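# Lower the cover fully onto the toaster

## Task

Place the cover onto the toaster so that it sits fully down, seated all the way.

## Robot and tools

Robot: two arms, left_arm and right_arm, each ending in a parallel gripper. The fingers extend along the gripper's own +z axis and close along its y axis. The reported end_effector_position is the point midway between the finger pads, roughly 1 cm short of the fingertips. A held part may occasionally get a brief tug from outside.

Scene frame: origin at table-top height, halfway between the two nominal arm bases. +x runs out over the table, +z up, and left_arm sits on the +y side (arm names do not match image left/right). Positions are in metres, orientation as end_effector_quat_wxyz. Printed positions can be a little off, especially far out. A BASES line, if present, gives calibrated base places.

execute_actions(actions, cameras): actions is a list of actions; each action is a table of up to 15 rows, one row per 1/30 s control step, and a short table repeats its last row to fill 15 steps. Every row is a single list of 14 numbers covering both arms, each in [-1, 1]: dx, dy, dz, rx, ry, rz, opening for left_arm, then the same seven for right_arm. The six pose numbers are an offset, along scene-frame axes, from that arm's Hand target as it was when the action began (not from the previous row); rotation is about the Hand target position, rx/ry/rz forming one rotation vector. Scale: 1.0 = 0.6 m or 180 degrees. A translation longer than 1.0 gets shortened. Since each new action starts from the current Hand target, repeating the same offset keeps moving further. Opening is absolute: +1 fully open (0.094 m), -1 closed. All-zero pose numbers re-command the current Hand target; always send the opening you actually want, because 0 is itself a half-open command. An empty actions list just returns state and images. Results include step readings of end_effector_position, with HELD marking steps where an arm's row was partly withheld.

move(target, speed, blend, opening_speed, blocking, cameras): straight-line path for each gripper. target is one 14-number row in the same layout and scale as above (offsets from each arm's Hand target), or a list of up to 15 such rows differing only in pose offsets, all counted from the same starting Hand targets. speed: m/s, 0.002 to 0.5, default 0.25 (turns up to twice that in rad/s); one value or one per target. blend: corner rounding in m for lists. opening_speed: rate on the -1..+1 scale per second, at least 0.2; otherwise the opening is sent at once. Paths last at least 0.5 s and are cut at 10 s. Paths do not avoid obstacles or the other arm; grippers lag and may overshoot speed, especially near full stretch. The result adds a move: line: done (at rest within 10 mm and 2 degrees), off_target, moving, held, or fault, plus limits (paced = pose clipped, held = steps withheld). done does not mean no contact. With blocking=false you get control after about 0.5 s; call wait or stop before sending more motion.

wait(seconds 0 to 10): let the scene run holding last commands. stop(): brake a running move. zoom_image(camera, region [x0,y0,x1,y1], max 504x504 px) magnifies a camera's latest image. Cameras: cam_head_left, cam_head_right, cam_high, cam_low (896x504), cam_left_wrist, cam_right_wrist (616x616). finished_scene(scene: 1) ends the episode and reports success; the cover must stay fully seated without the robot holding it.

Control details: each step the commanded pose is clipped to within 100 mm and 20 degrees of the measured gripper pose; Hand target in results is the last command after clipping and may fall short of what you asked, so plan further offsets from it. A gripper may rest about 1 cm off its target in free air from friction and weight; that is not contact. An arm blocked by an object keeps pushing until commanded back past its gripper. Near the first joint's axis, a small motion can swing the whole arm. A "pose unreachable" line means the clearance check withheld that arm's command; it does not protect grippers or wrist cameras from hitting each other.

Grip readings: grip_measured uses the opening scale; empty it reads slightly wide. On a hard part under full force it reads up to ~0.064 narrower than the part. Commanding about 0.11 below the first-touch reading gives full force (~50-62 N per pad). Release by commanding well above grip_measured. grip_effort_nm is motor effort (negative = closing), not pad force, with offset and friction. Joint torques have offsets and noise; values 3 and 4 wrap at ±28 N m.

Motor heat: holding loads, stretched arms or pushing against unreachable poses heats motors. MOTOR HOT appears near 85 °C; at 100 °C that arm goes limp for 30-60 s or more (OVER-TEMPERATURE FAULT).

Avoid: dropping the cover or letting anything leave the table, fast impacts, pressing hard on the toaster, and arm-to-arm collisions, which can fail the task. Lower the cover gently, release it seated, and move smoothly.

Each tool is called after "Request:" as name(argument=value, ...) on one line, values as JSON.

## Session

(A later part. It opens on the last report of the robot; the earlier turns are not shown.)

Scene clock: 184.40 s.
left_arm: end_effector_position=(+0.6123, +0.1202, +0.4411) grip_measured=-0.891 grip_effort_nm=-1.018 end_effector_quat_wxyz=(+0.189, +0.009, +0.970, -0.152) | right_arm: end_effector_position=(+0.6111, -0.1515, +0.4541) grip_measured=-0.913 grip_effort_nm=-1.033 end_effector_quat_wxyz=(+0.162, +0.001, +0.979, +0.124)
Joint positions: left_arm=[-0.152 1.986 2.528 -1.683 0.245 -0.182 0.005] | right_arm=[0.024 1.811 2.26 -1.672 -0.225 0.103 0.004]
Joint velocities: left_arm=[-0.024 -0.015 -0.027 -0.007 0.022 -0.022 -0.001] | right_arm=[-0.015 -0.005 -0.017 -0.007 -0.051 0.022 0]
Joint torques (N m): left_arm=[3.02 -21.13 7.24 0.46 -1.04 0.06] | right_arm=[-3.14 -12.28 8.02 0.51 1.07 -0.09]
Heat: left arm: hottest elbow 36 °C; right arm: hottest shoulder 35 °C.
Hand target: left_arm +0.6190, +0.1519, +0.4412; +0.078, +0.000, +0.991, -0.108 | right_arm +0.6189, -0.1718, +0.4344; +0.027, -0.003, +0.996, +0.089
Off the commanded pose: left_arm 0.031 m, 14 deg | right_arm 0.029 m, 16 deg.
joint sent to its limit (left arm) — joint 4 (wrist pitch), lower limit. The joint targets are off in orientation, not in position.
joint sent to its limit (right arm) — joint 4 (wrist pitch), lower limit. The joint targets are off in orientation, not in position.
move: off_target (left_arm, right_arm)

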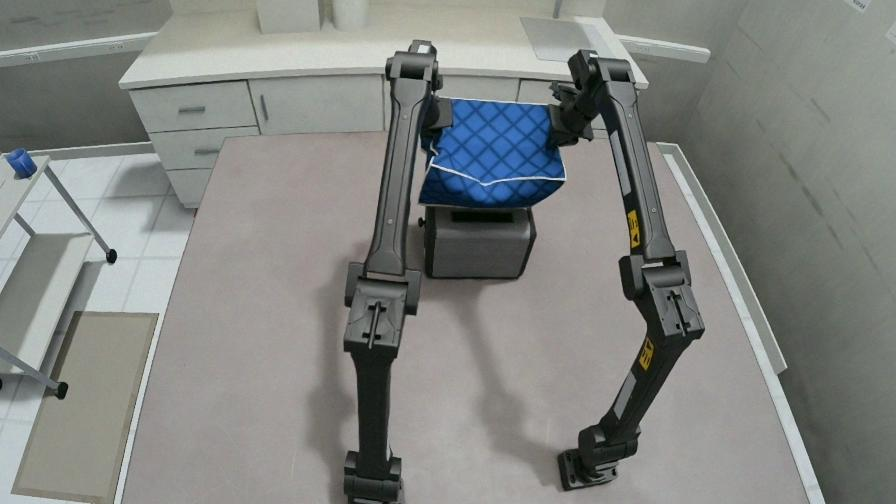

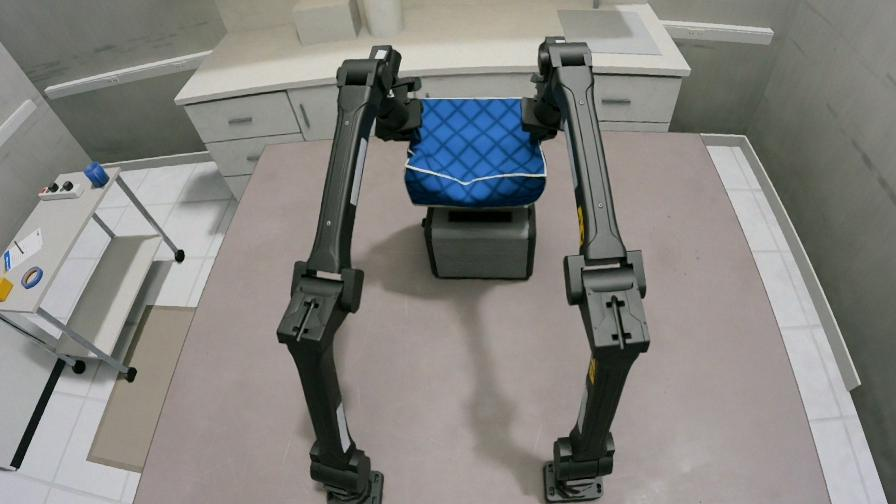

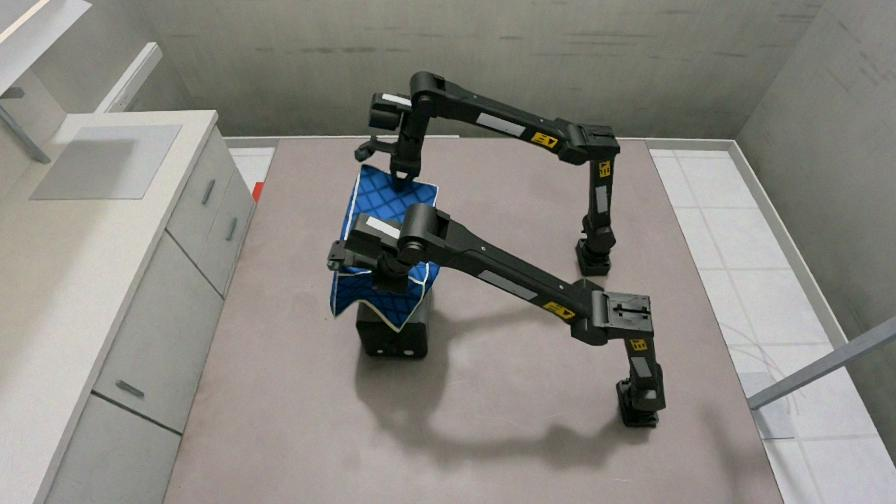

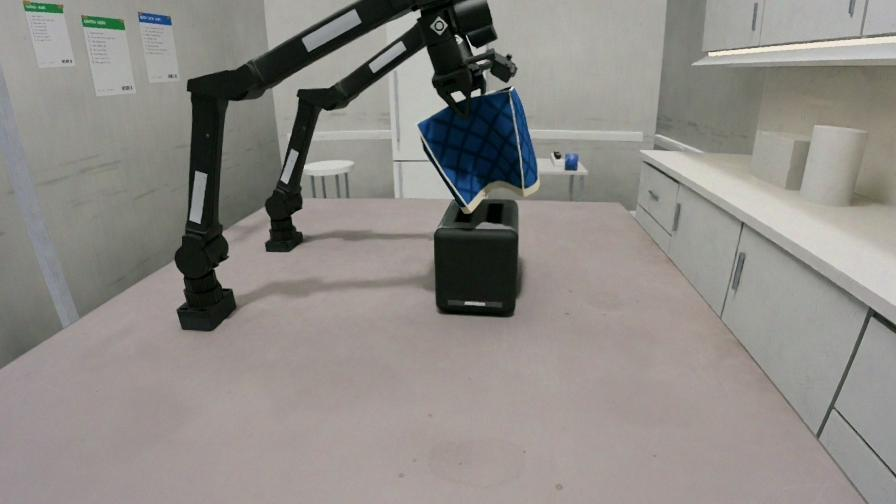

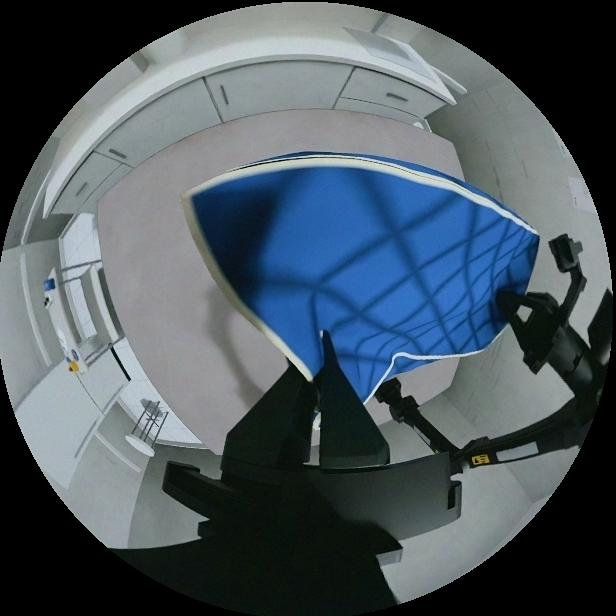

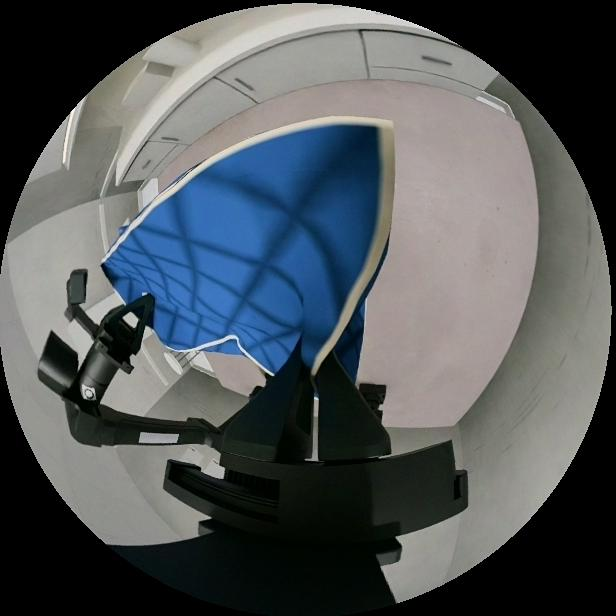

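Request:
move(target=[[-0.14,0,0.02,0,0,0,-1,-0.14,0,0.01,0,0,0,-1],[-0.15,0,-0.1,0,0,0,-1,-0.15,0,-0.1,0,0,0,-1]], speed=0.08)

Scene clock: 193.67 s.
left_arm: end_effector_position=(+0.5260, +0.1244, +0.3776) grip_measured=-0.891 grip_effort_nm=-1.028 end_effector_quat_wxyz=(+0.076, +0.016, +0.988, -0.130) | right_arm: end_effector_position=(+0.5287, -0.1477, +0.3853) grip_measured=-0.913 grip_effort_nm=-1.038 end_effector_quat_wxyz=(+0.058, -0.010, +0.992, +0.114)
Joint positions: left_arm=[-0.169 1.784 2.09 -1.683 0.235 -0.154 0.005] | right_arm=[0.043 1.65 1.885 -1.672 -0.22 0.074 0.004]
Joint velocities: left_arm=[-0.005 0.005 -0.007 0.012 -0.022 -0.051 -0.001] | right_arm=[-0.015 -0.024 0.007 0.017 -0.066 0.051 0]
Joint torques (N m): left_arm=[2.49 -19.78 7.12 0.17 -1.4 0.1] | right_arm=[-3.6 -12.1 7.62 0.2 1.53 -0.09]
Heat: left arm: hottest elbow 36 °C; right arm: hottest shoulder 34 °C.
Hand target: left_arm +0.5287, +0.1532, +0.3803; +0.078, -0.001, +0.991, -0.108 | right_arm +0.5282, -0.1721, +0.3751; +0.026, -0.003, +0.996, +0.088
Off the commanded pose: left_arm 0.028 m, 3 deg | right_arm 0.026 m, 5 deg.
joint sent to its limit (left arm) — joint 4 (wrist pitch), lower limit. The joint targets still meet the commanded pose.
joint sent to its limit (right arm) — joint 4 (wrist pitch), lower limit. The joint targets are off in orientation, not in position.
move: off_target (left_arm, right_arm)

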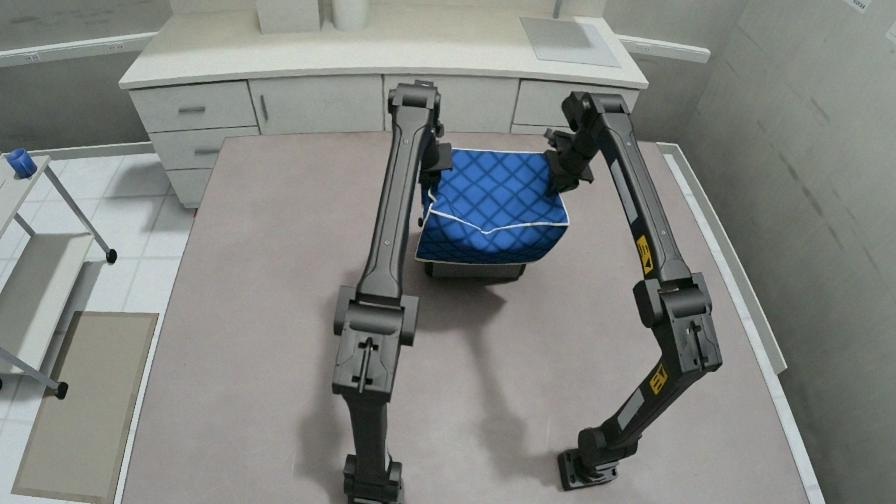

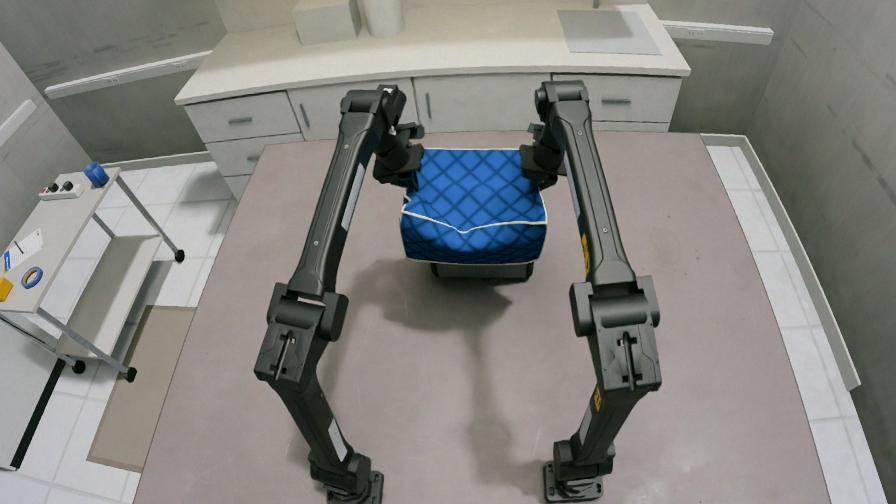

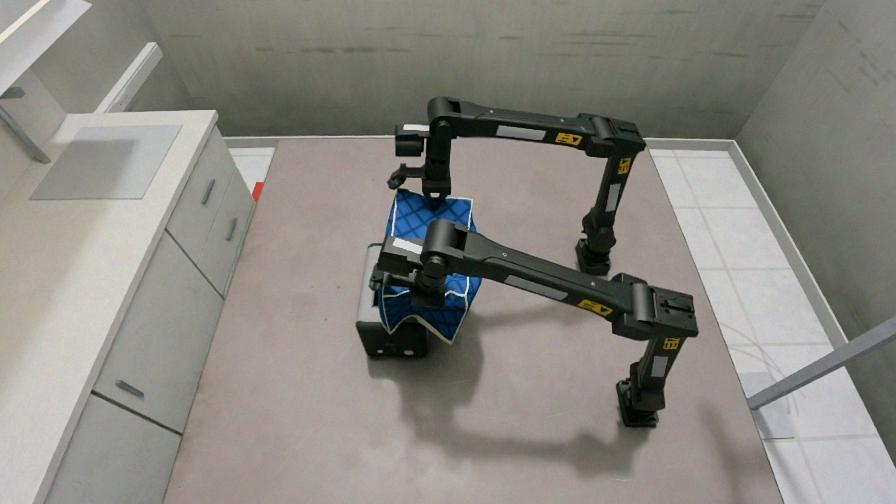

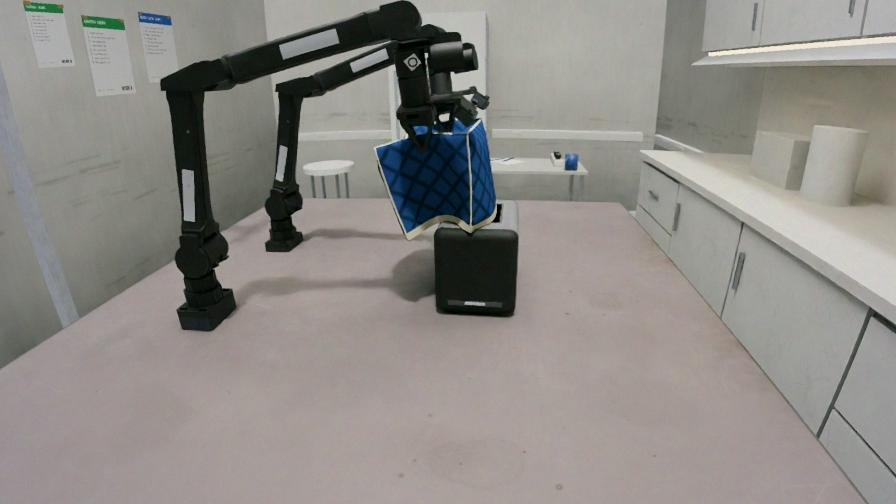

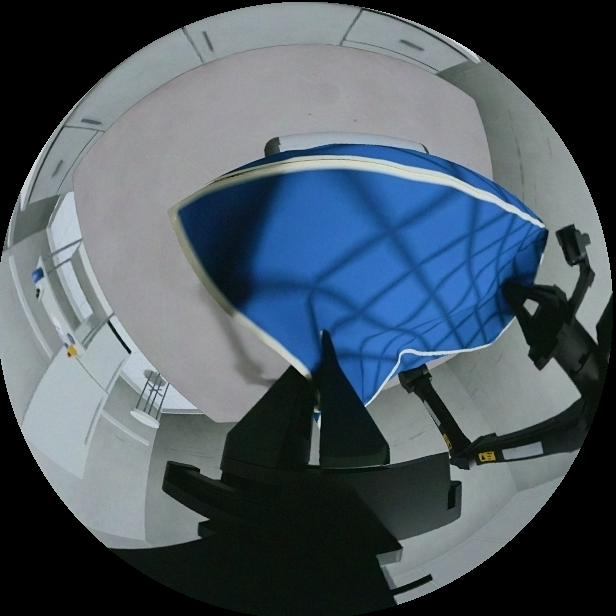

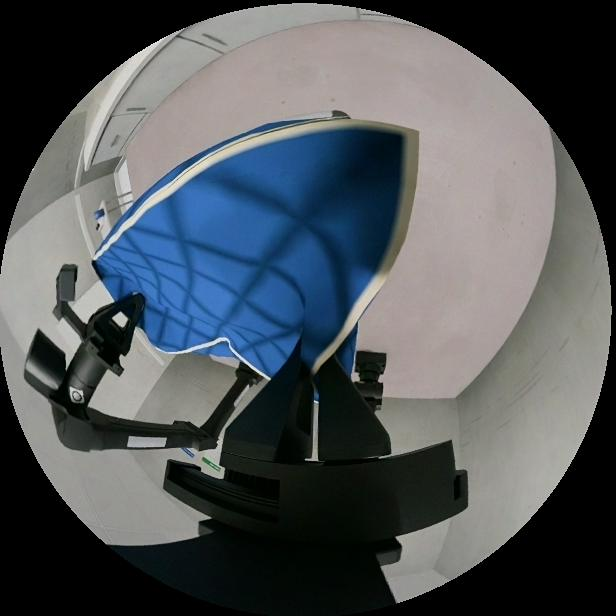

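Request:
move(target=[0.11,0,0,0,0,0,-1,0.105,0,0,0,0,0,-1], speed=0.06)

Request:
zoom_image(camera="cam_low", region=[350, 60, 600, 320])

Scene clock: 198.43 s.
left_arm: end_effector_position=(+0.5760, +0.1185, +0.3787) grip_measured=-0.891 grip_effort_nm=-1.028 end_effector_quat_wxyz=(+0.104, +0.020, +0.986, -0.128) | right_arm: end_effector_position=(+0.5730, -0.1482, +0.3783) grip_measured=-0.913 grip_effort_nm=-1.043 end_effector_quat_wxyz=(+0.067, -0.010, +0.992, +0.106)
Joint positions: left_arm=[-0.168 1.912 2.273 -1.683 0.223 -0.15 0.005] | right_arm=[0.041 1.763 2.015 -1.672 -0.202 0.073 0.004]
Joint velocities: left_arm=[0.005 -0.005 -0.002 -0.012 -0.022 -0.037 0] | right_arm=[-0.015 0.005 0.002 -0.002 0.022 -0.022 0]
Joint torques (N m): left_arm=[3.72 -18.61 10.44 0.1 -0.77 0.08] | right_arm=[-3.84 -10.99 13.24 0.13 0.75 -0.07]
Heat: left arm: hottest elbow 36 °C; right arm: hottest shoulder 34 °C.
Hand target: left_arm +0.5950, +0.1529, +0.3810; +0.078, -0.001, +0.991, -0.108 | right_arm +0.5911, -0.1720, +0.3741; +0.026, -0.003, +0.996, +0.088
Off the commanded pose: left_arm 0.039 m, 5 deg | right_arm 0.030 m, 5 deg.
joint sent to its limit (left arm) — joint 4 (wrist pitch), lower limit. The joint targets are off in orientation, not in position.
joint sent to its limit (right arm) — joint 4 (wrist pitch), lower limit. The joint targets are off in orientation, not in position.
move: off_target (left_arm, right_arm)

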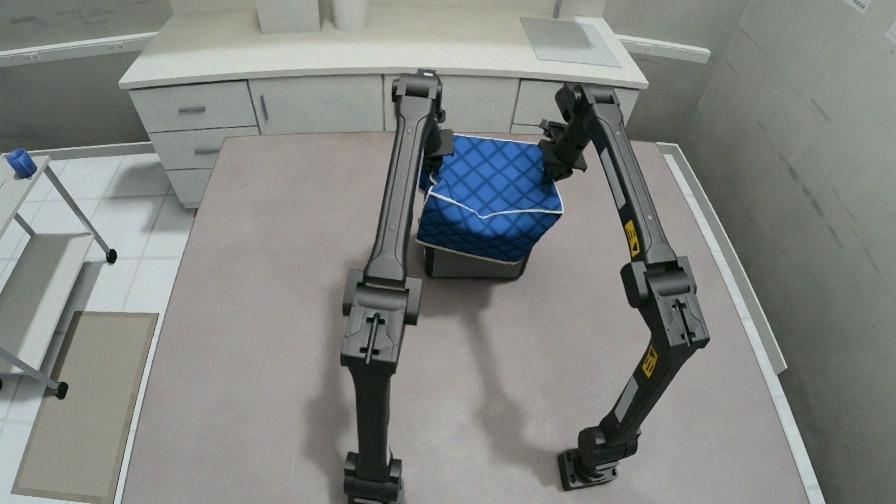

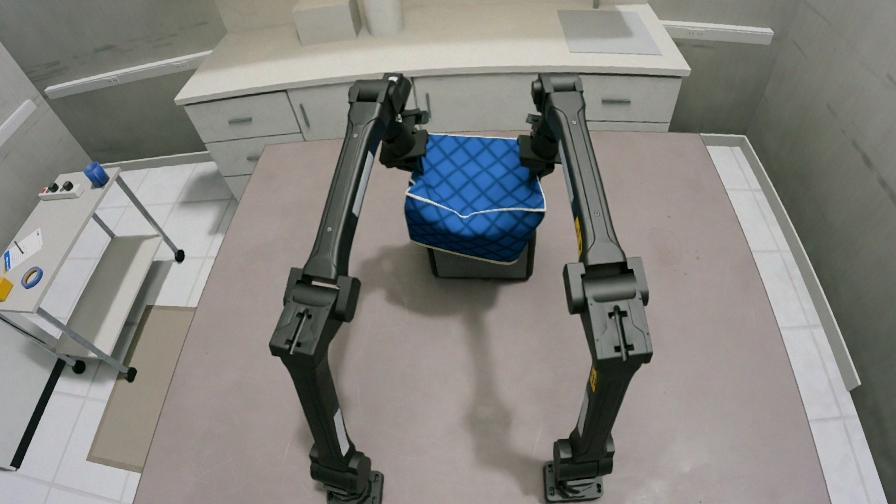

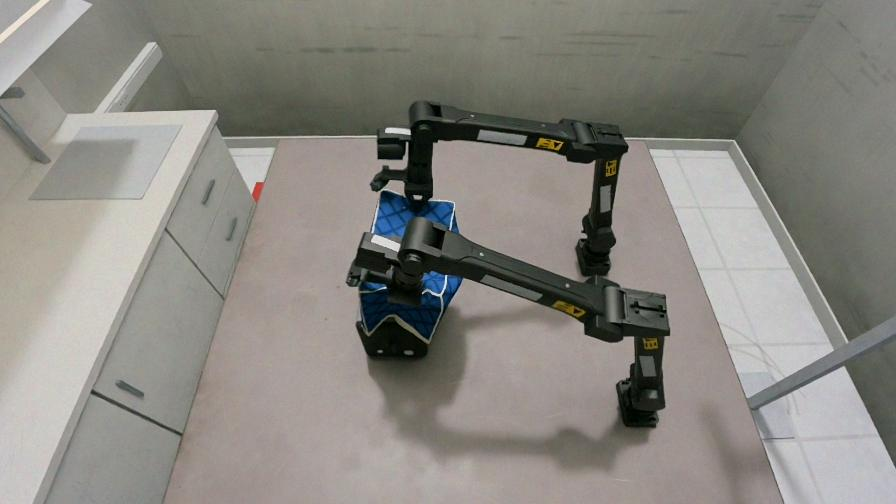

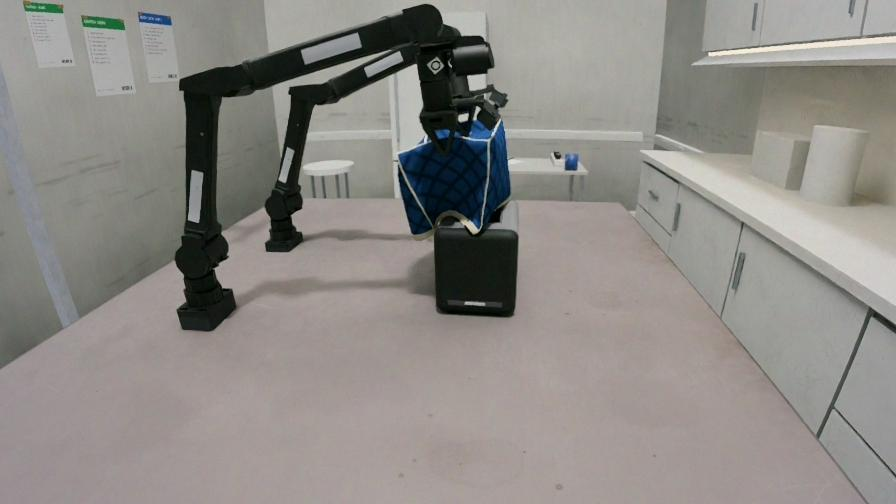

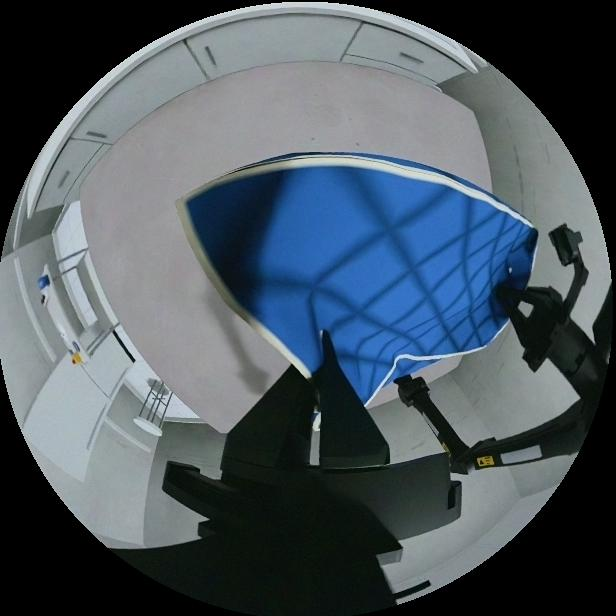

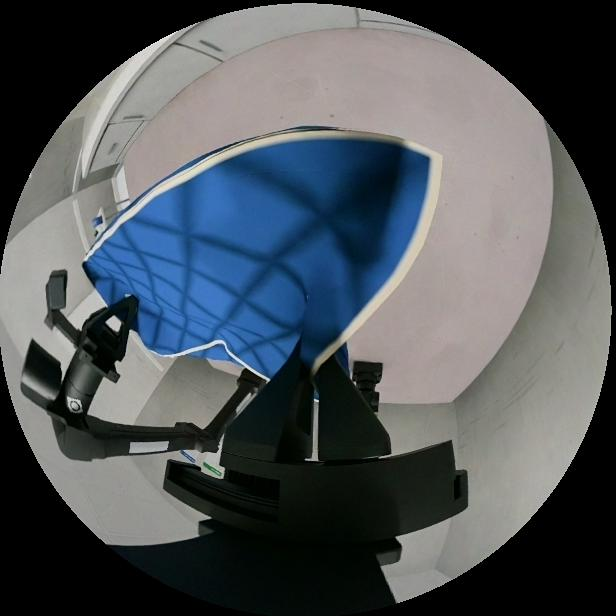

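Scaled by 1.938.

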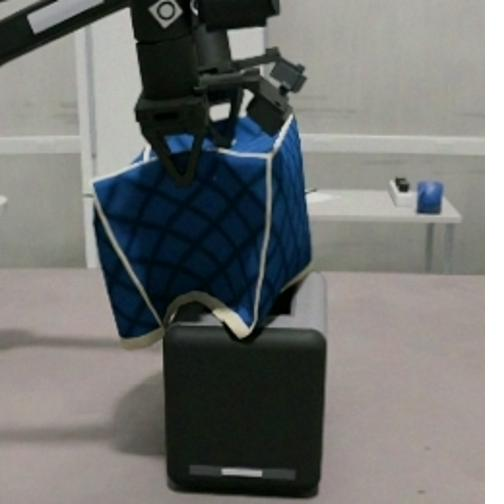

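Request:
move(target=[[0,0,0.03,0,0,0,-1,0,0,0.03,0,0,0,-1],[0.07,0,0.025,0,0,0,-1,0.08,0,0.025,0,0,0,-1]], speed=0.06)

Request:
zoom_image(camera="cam_low", region=[350, 60, 600, 320])

Scene clock: 210.33 s.
left_arm: end_effector_position=(+0.6224, +0.1201, +0.3874) grip_measured=-0.891 grip_effort_nm=-1.023 end_effector_quat_wxyz=(+0.144, +0.018, +0.980, -0.133) | right_arm: end_effector_position=(+0.6221, -0.1468, +0.3876) grip_measured=-0.913 grip_effort_nm=-1.043 end_effector_quat_wxyz=(+0.101, -0.012, +0.989, +0.108)
Joint positions: left_arm=[-0.155 2.031 2.473 -1.683 0.223 -0.15 0.005] | right_arm=[0.037 1.878 2.197 -1.672 -0.202 0.073 0.004]
Joint velocities: left_arm=[0.005 -0.005 -0.002 -0.002 -0.007 0.007 0] | right_arm=[-0.024 -0.015 0.012 -0.007 0.007 -0.022 -0.001]
Joint torques (N m): left_arm=[3.49 -20.89 10.54 0.34 -0.53 -0.02] | right_arm=[-3.9 -12.75 13.87 0.28 0.58 0.07]
Heat: left arm: hottest elbow 36 °C; right arm: hottest shoulder 34 °C.
Hand target: left_arm +0.6372, +0.1522, +0.3963; +0.078, +0.000, +0.991, -0.108 | right_arm +0.6392, -0.1717, +0.3887; +0.027, -0.003, +0.996, +0.089
Off the commanded pose: left_arm 0.037 m, 9 deg | right_arm 0.030 m, 9 deg.
joint sent to its limit (left arm) — joint 4 (wrist pitch), lower limit. The joint targets are off in orientation, not in position.
joint sent to its limit (right arm) — joint 4 (wrist pitch), lower limit. The joint targets are off in orientation, not in position.
move: off_target (left_arm, right_arm)

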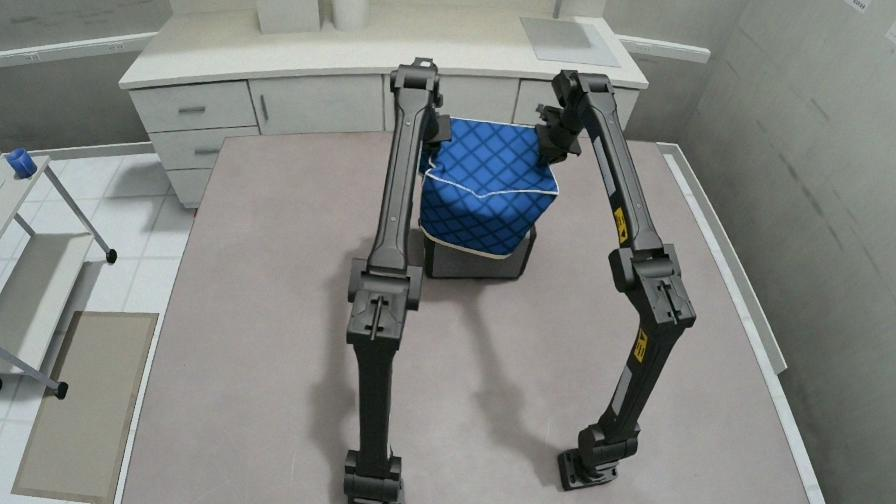

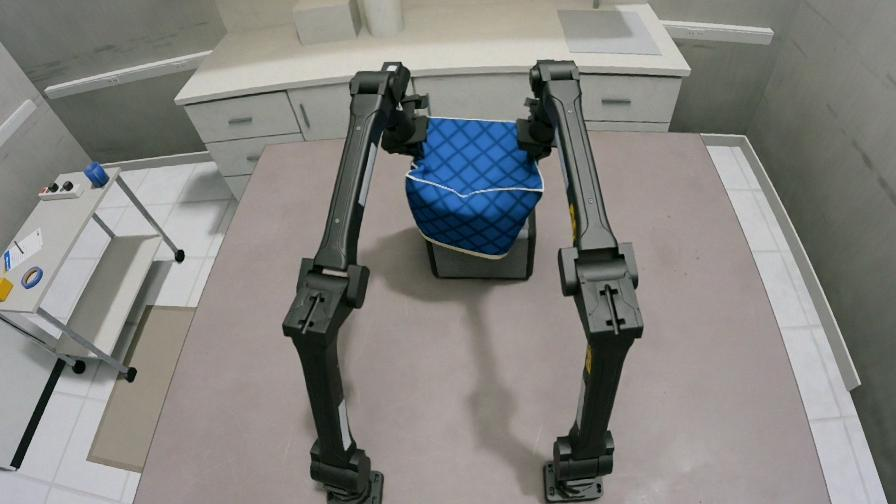

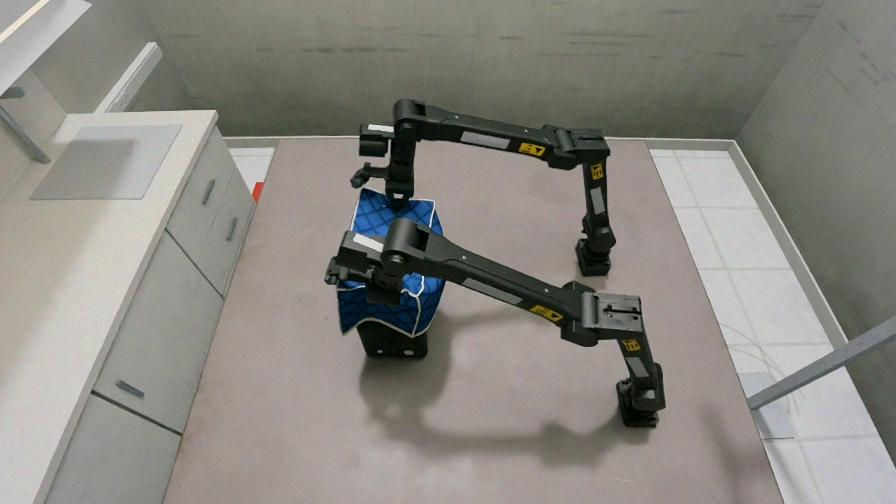

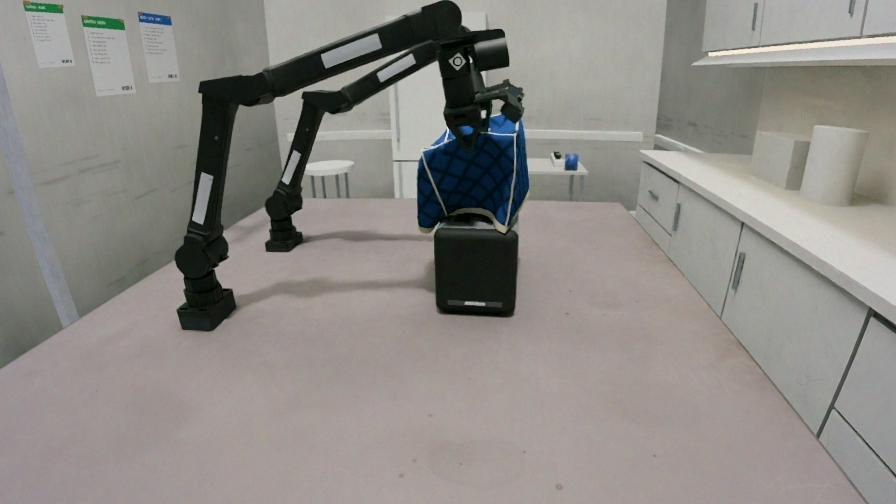

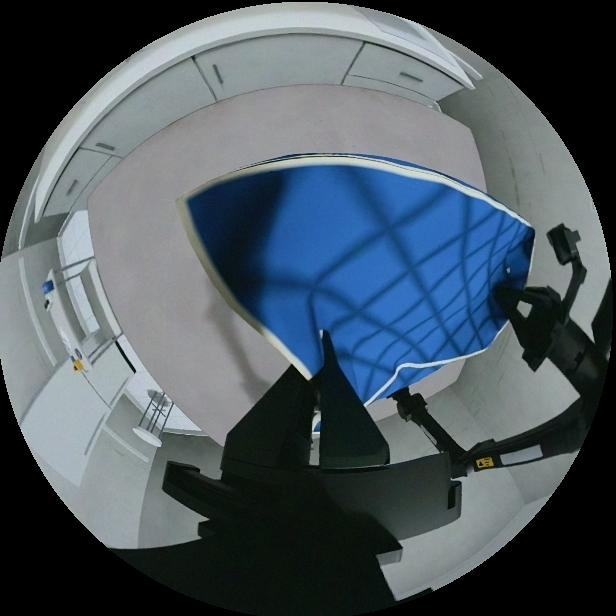

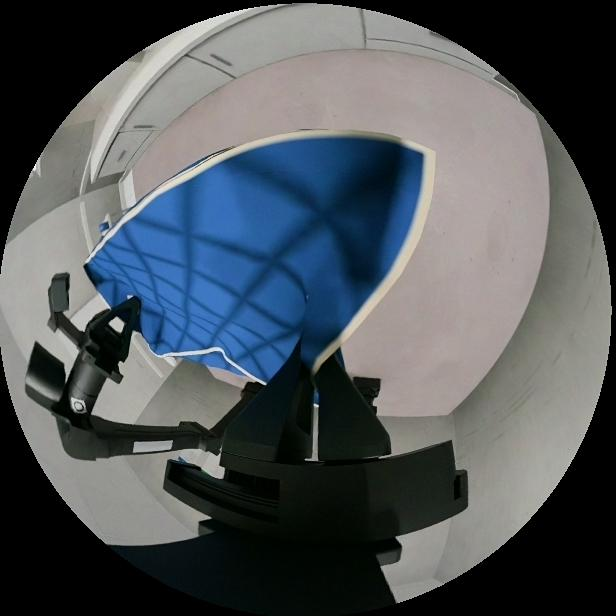

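Scaled by 1.938.

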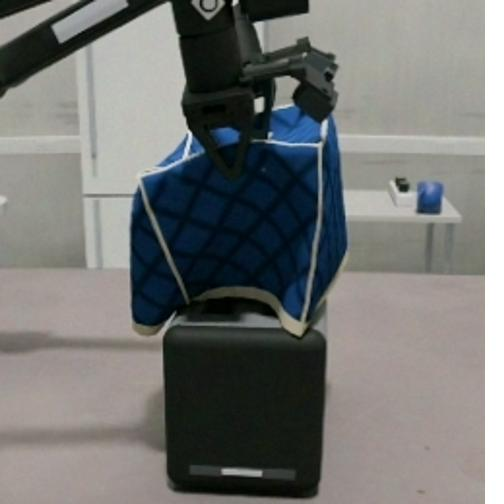

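Request:
move(target=[[0,0,0.07,0,0,0,-1,0,0,0.08,0,0,0,-1],[-0.12,0.0,0.05,0.1,0,0,-1,-0.12,0,0.06,-0.1,0,0,-1],[-0.16,0.0,0,0.19,0,0,-1,-0.16,0,0.01,-0.19,0,0,-1]], speed=0.1)

Request:
zoom_image(camera="cam_low", region=[350, 60, 600, 320])

Scene clock: 223.07 s.
left_arm: end_effector_position=(+0.5426, +0.1204, +0.3708) grip_measured=-0.892 grip_effort_nm=-1.028 end_effector_quat_wxyz=(+0.131, +0.063, +0.977, +0.156) | right_arm: end_effector_position=(+0.5521, -0.1423, +0.3817) grip_measured=-0.913 grip_effort_nm=-1.038 end_effector_quat_wxyz=(+0.100, -0.049, +0.979, -0.171)
Joint positions: left_arm=[-0.343 1.836 2.128 -1.683 -0.371 -0.175 0.005] | right_arm=[0.234 1.713 1.935 -1.667 0.38 0.146 0.004]
Joint velocities: left_arm=[0.005 -0.015 0.002 -0.017 -0.051 -0.037 0] | right_arm=[0.005 -0.005 -0.002 -0.002 -0.081 0.007 -0.001]
Joint torques (N m): left_arm=[3.08 -23.06 7.16 0.08 -1.86 -0.09] | right_arm=[-3.84 -15.44 7.71 -0.01 1.97 0.25]
Heat: left arm: hottest elbow 38 °C; right arm: hottest shoulder 34 °C.
Hand target: left_arm +0.5407, +0.1533, +0.3939; +0.076, +0.022, +0.979, +0.188 | right_arm +0.5433, -0.1719, +0.3961; +0.026, -0.010, +0.978, -0.205
Off the commanded pose: left_arm 0.041 m, 9 deg | right_arm 0.033 m, 11 deg.
joint sent to its limit (left arm) — joint 4 (wrist pitch), lower limit. The joint targets are off in position and orientation.
joint sent to its limit (right arm) — joint 4 (wrist pitch), lower limit. The joint targets are off in orientation, not in position.
move: off_target (left_arm, right_arm)

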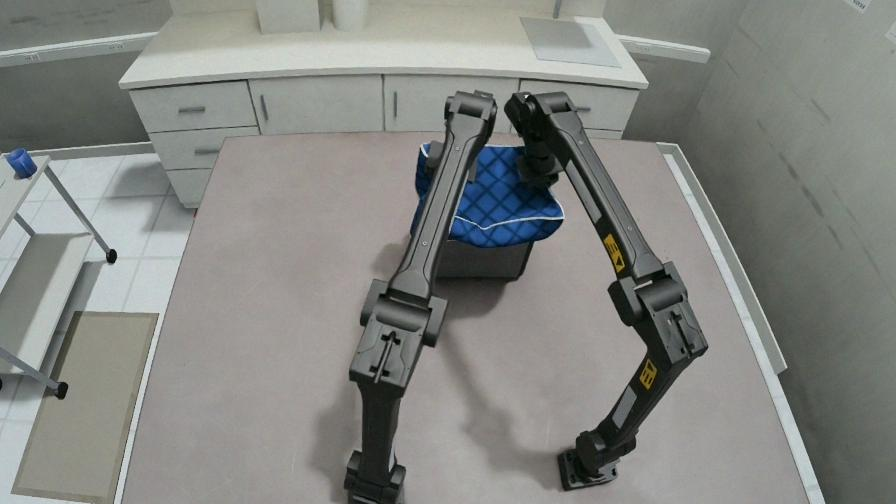

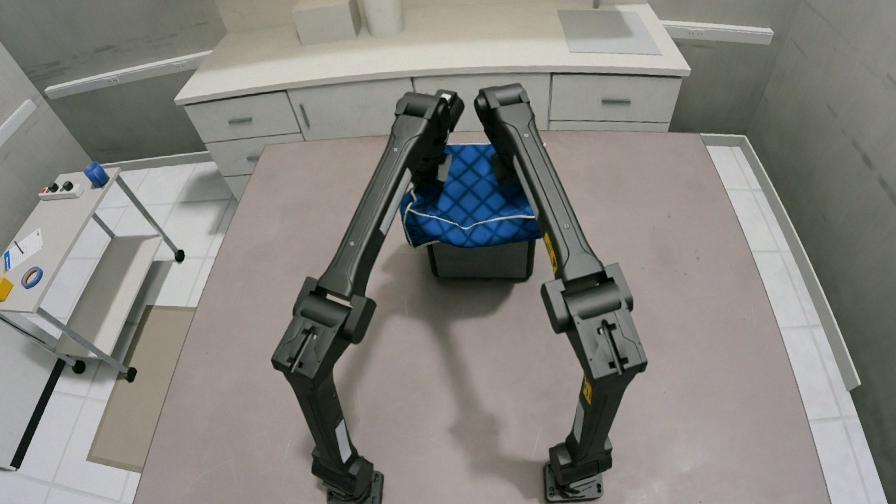

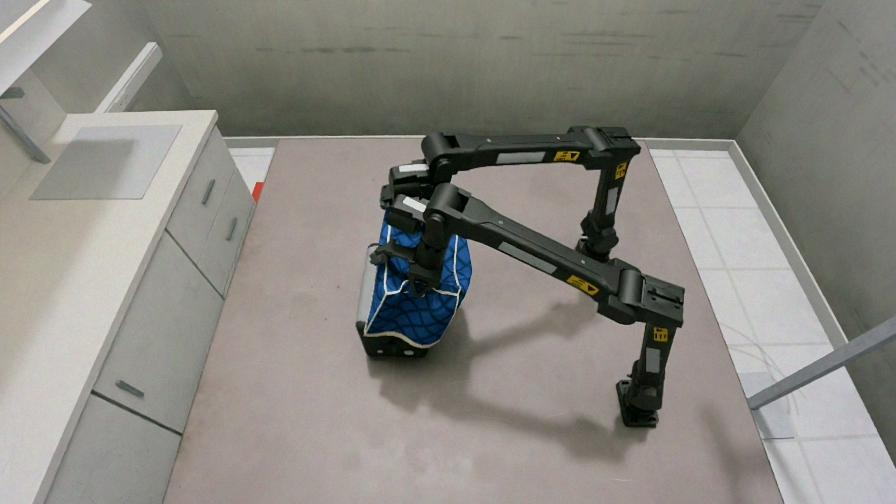

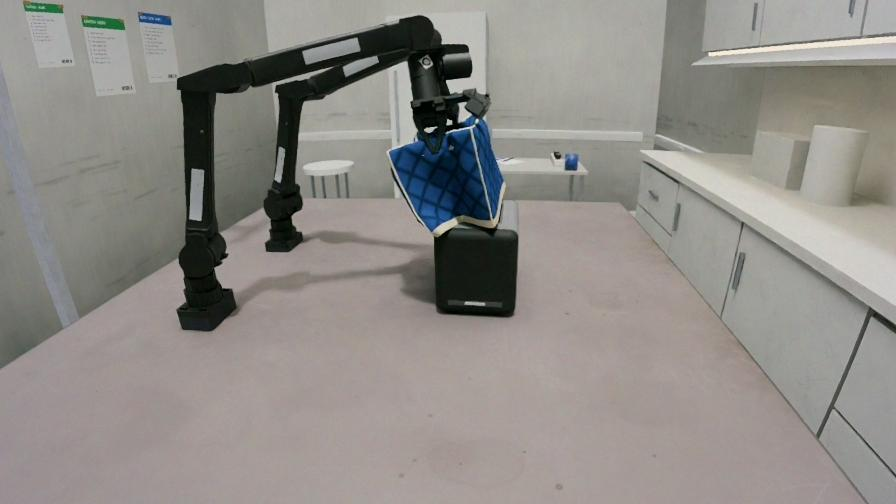

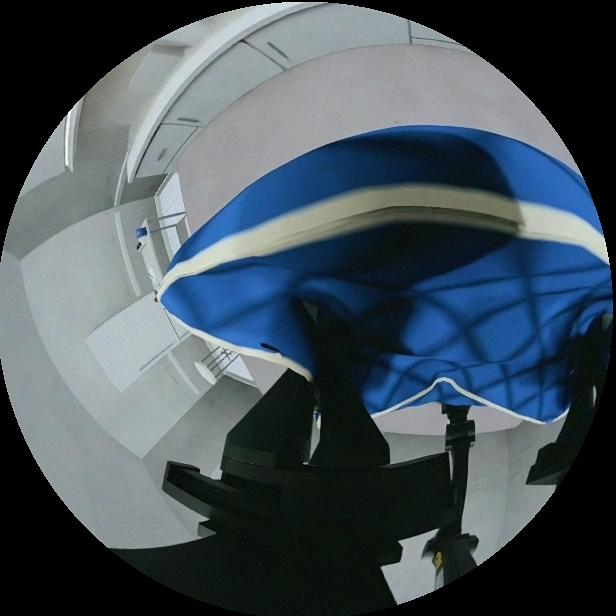

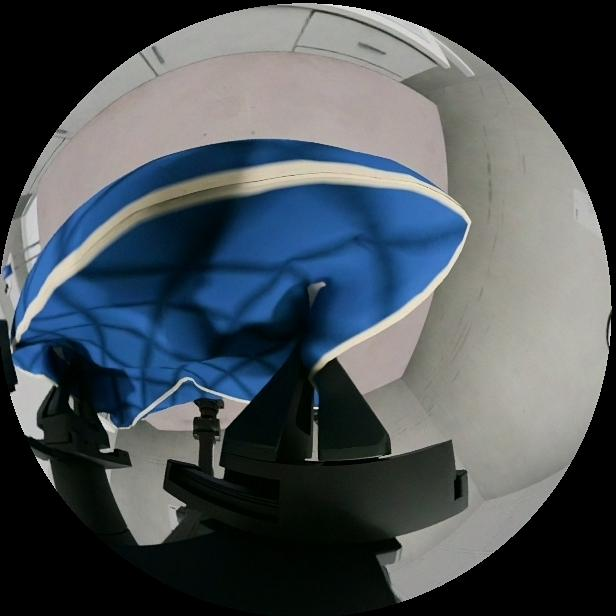

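Scaled by 1.938.

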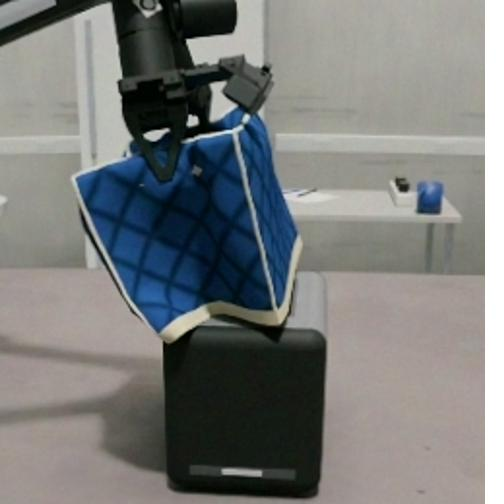

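Request:
move(target=[[-0.07,0,0.01,0,0,0,-1,-0.08,0,0,0,0,0,-1],[-0.07,0,-0.07,0,0,0,-1,-0.08,0,-0.08,0,0,0,-1]], speed=0.06, cameras=["cam_low","cam_head_left","cam_head_right","cam_high"])

Request:
zoom_image(camera="cam_low", region=[350, 60, 600, 320])

Scene clock: 231.03 s.
left_arm: end_effector_position=(+0.4912, +0.1195, +0.3492) grip_measured=-0.892 grip_effort_nm=-1.028 end_effector_quat_wxyz=(+0.096, +0.055, +0.981, +0.160) | right_arm: end_effector_position=(+0.4966, -0.1430, +0.3590) grip_measured=-0.913 grip_effort_nm=-1.043 end_effector_quat_wxyz=(+0.069, -0.038, +0.981, -0.176)
Joint positions: left_arm=[-0.374 1.731 1.931 -1.682 -0.365 -0.24 0.005] | right_arm=[0.262 1.599 1.736 -1.662 0.378 0.213 0.004]
Joint velocities: left_arm=[-0.015 -0.015 0.002 -0.002 0.007 -0.051 0] | right_arm=[-0.005 -0.005 -0.032 0.007 -0.007 0.051 0]
Joint torques (N m): left_arm=[3.6 -18.14 7.09 -0.12 -1.93 -0.1] | right_arm=[-4.48 -11.16 6.9 -0.32 1.74 0.31]
Heat: left arm: hottest elbow 37 °C; right arm: hottest shoulder 35 °C.
Hand target: left_arm +0.4984, +0.1542, +0.3515; +0.075, +0.021, +0.979, +0.189 | right_arm +0.4946, -0.1720, +0.3485; +0.026, -0.011, +0.978, -0.205
Off the commanded pose: left_arm 0.035 m, 6 deg | right_arm 0.031 m, 7 deg.
joint sent to its limit (left arm) — joint 4 (wrist pitch), lower limit. The joint targets still meet the commanded pose.
joint sent to its limit (right arm) — joint 4 (wrist pitch), lower limit. The joint targets are off in orientation, not in position.
move: off_target (left_arm, right_arm)
Images, in order (width x height): cam_head_left 896x504, cam_head_right 896x504, cam_high 896x504, cam_low 896x504.

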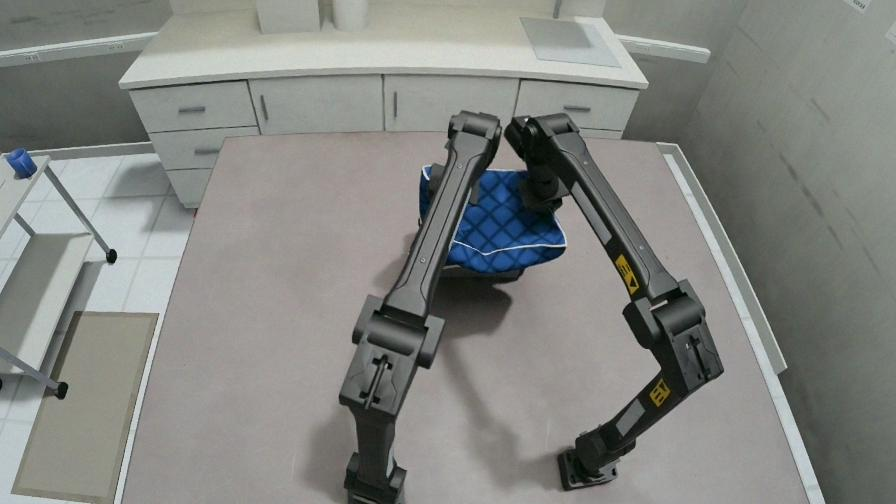

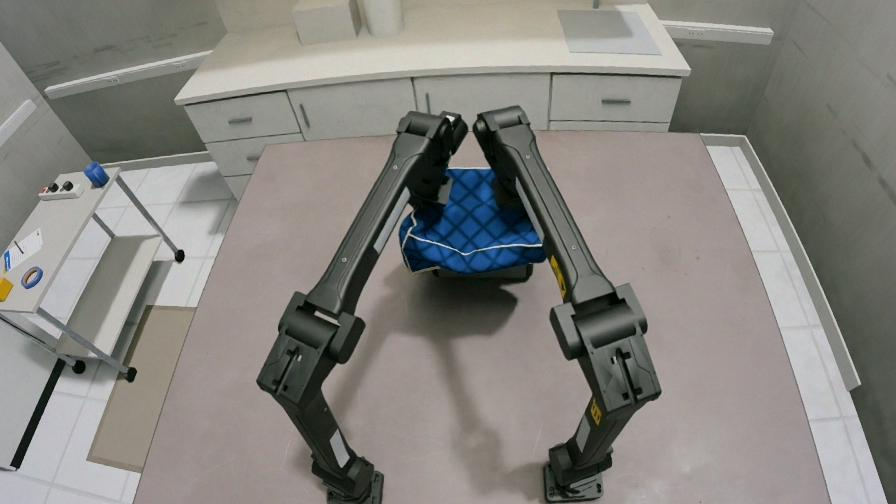

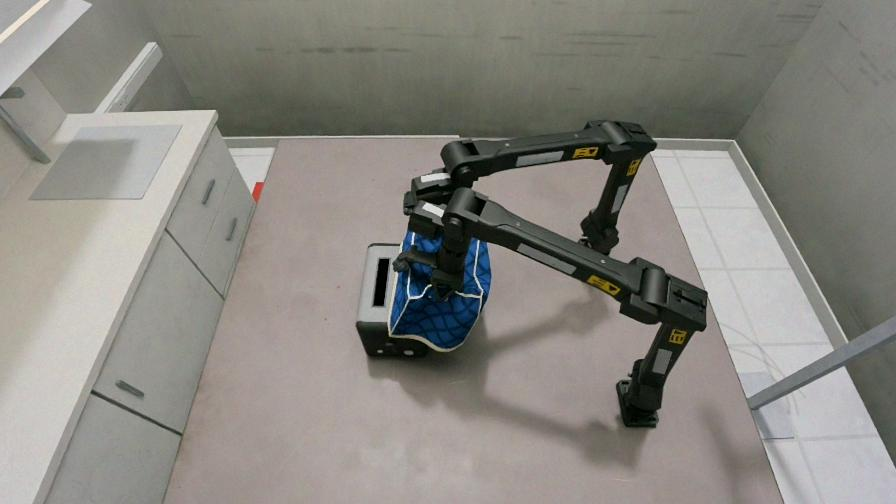

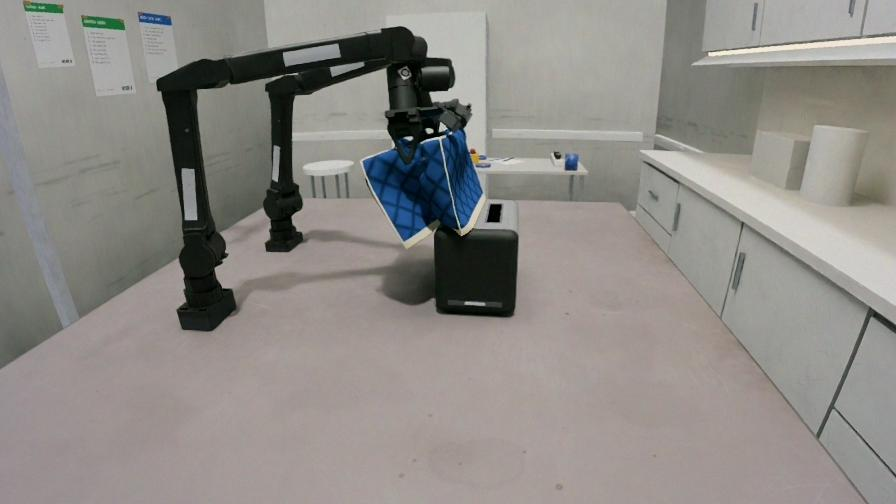

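Scaled by 1.938.

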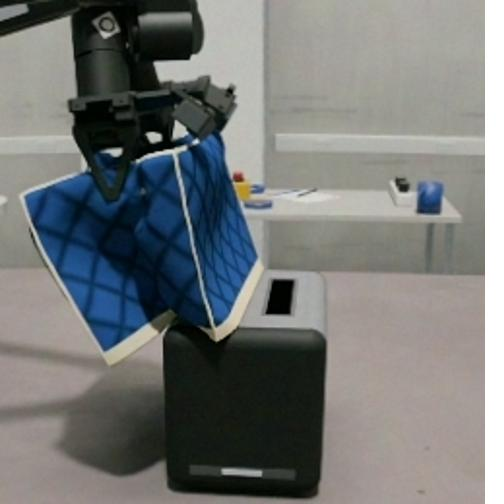

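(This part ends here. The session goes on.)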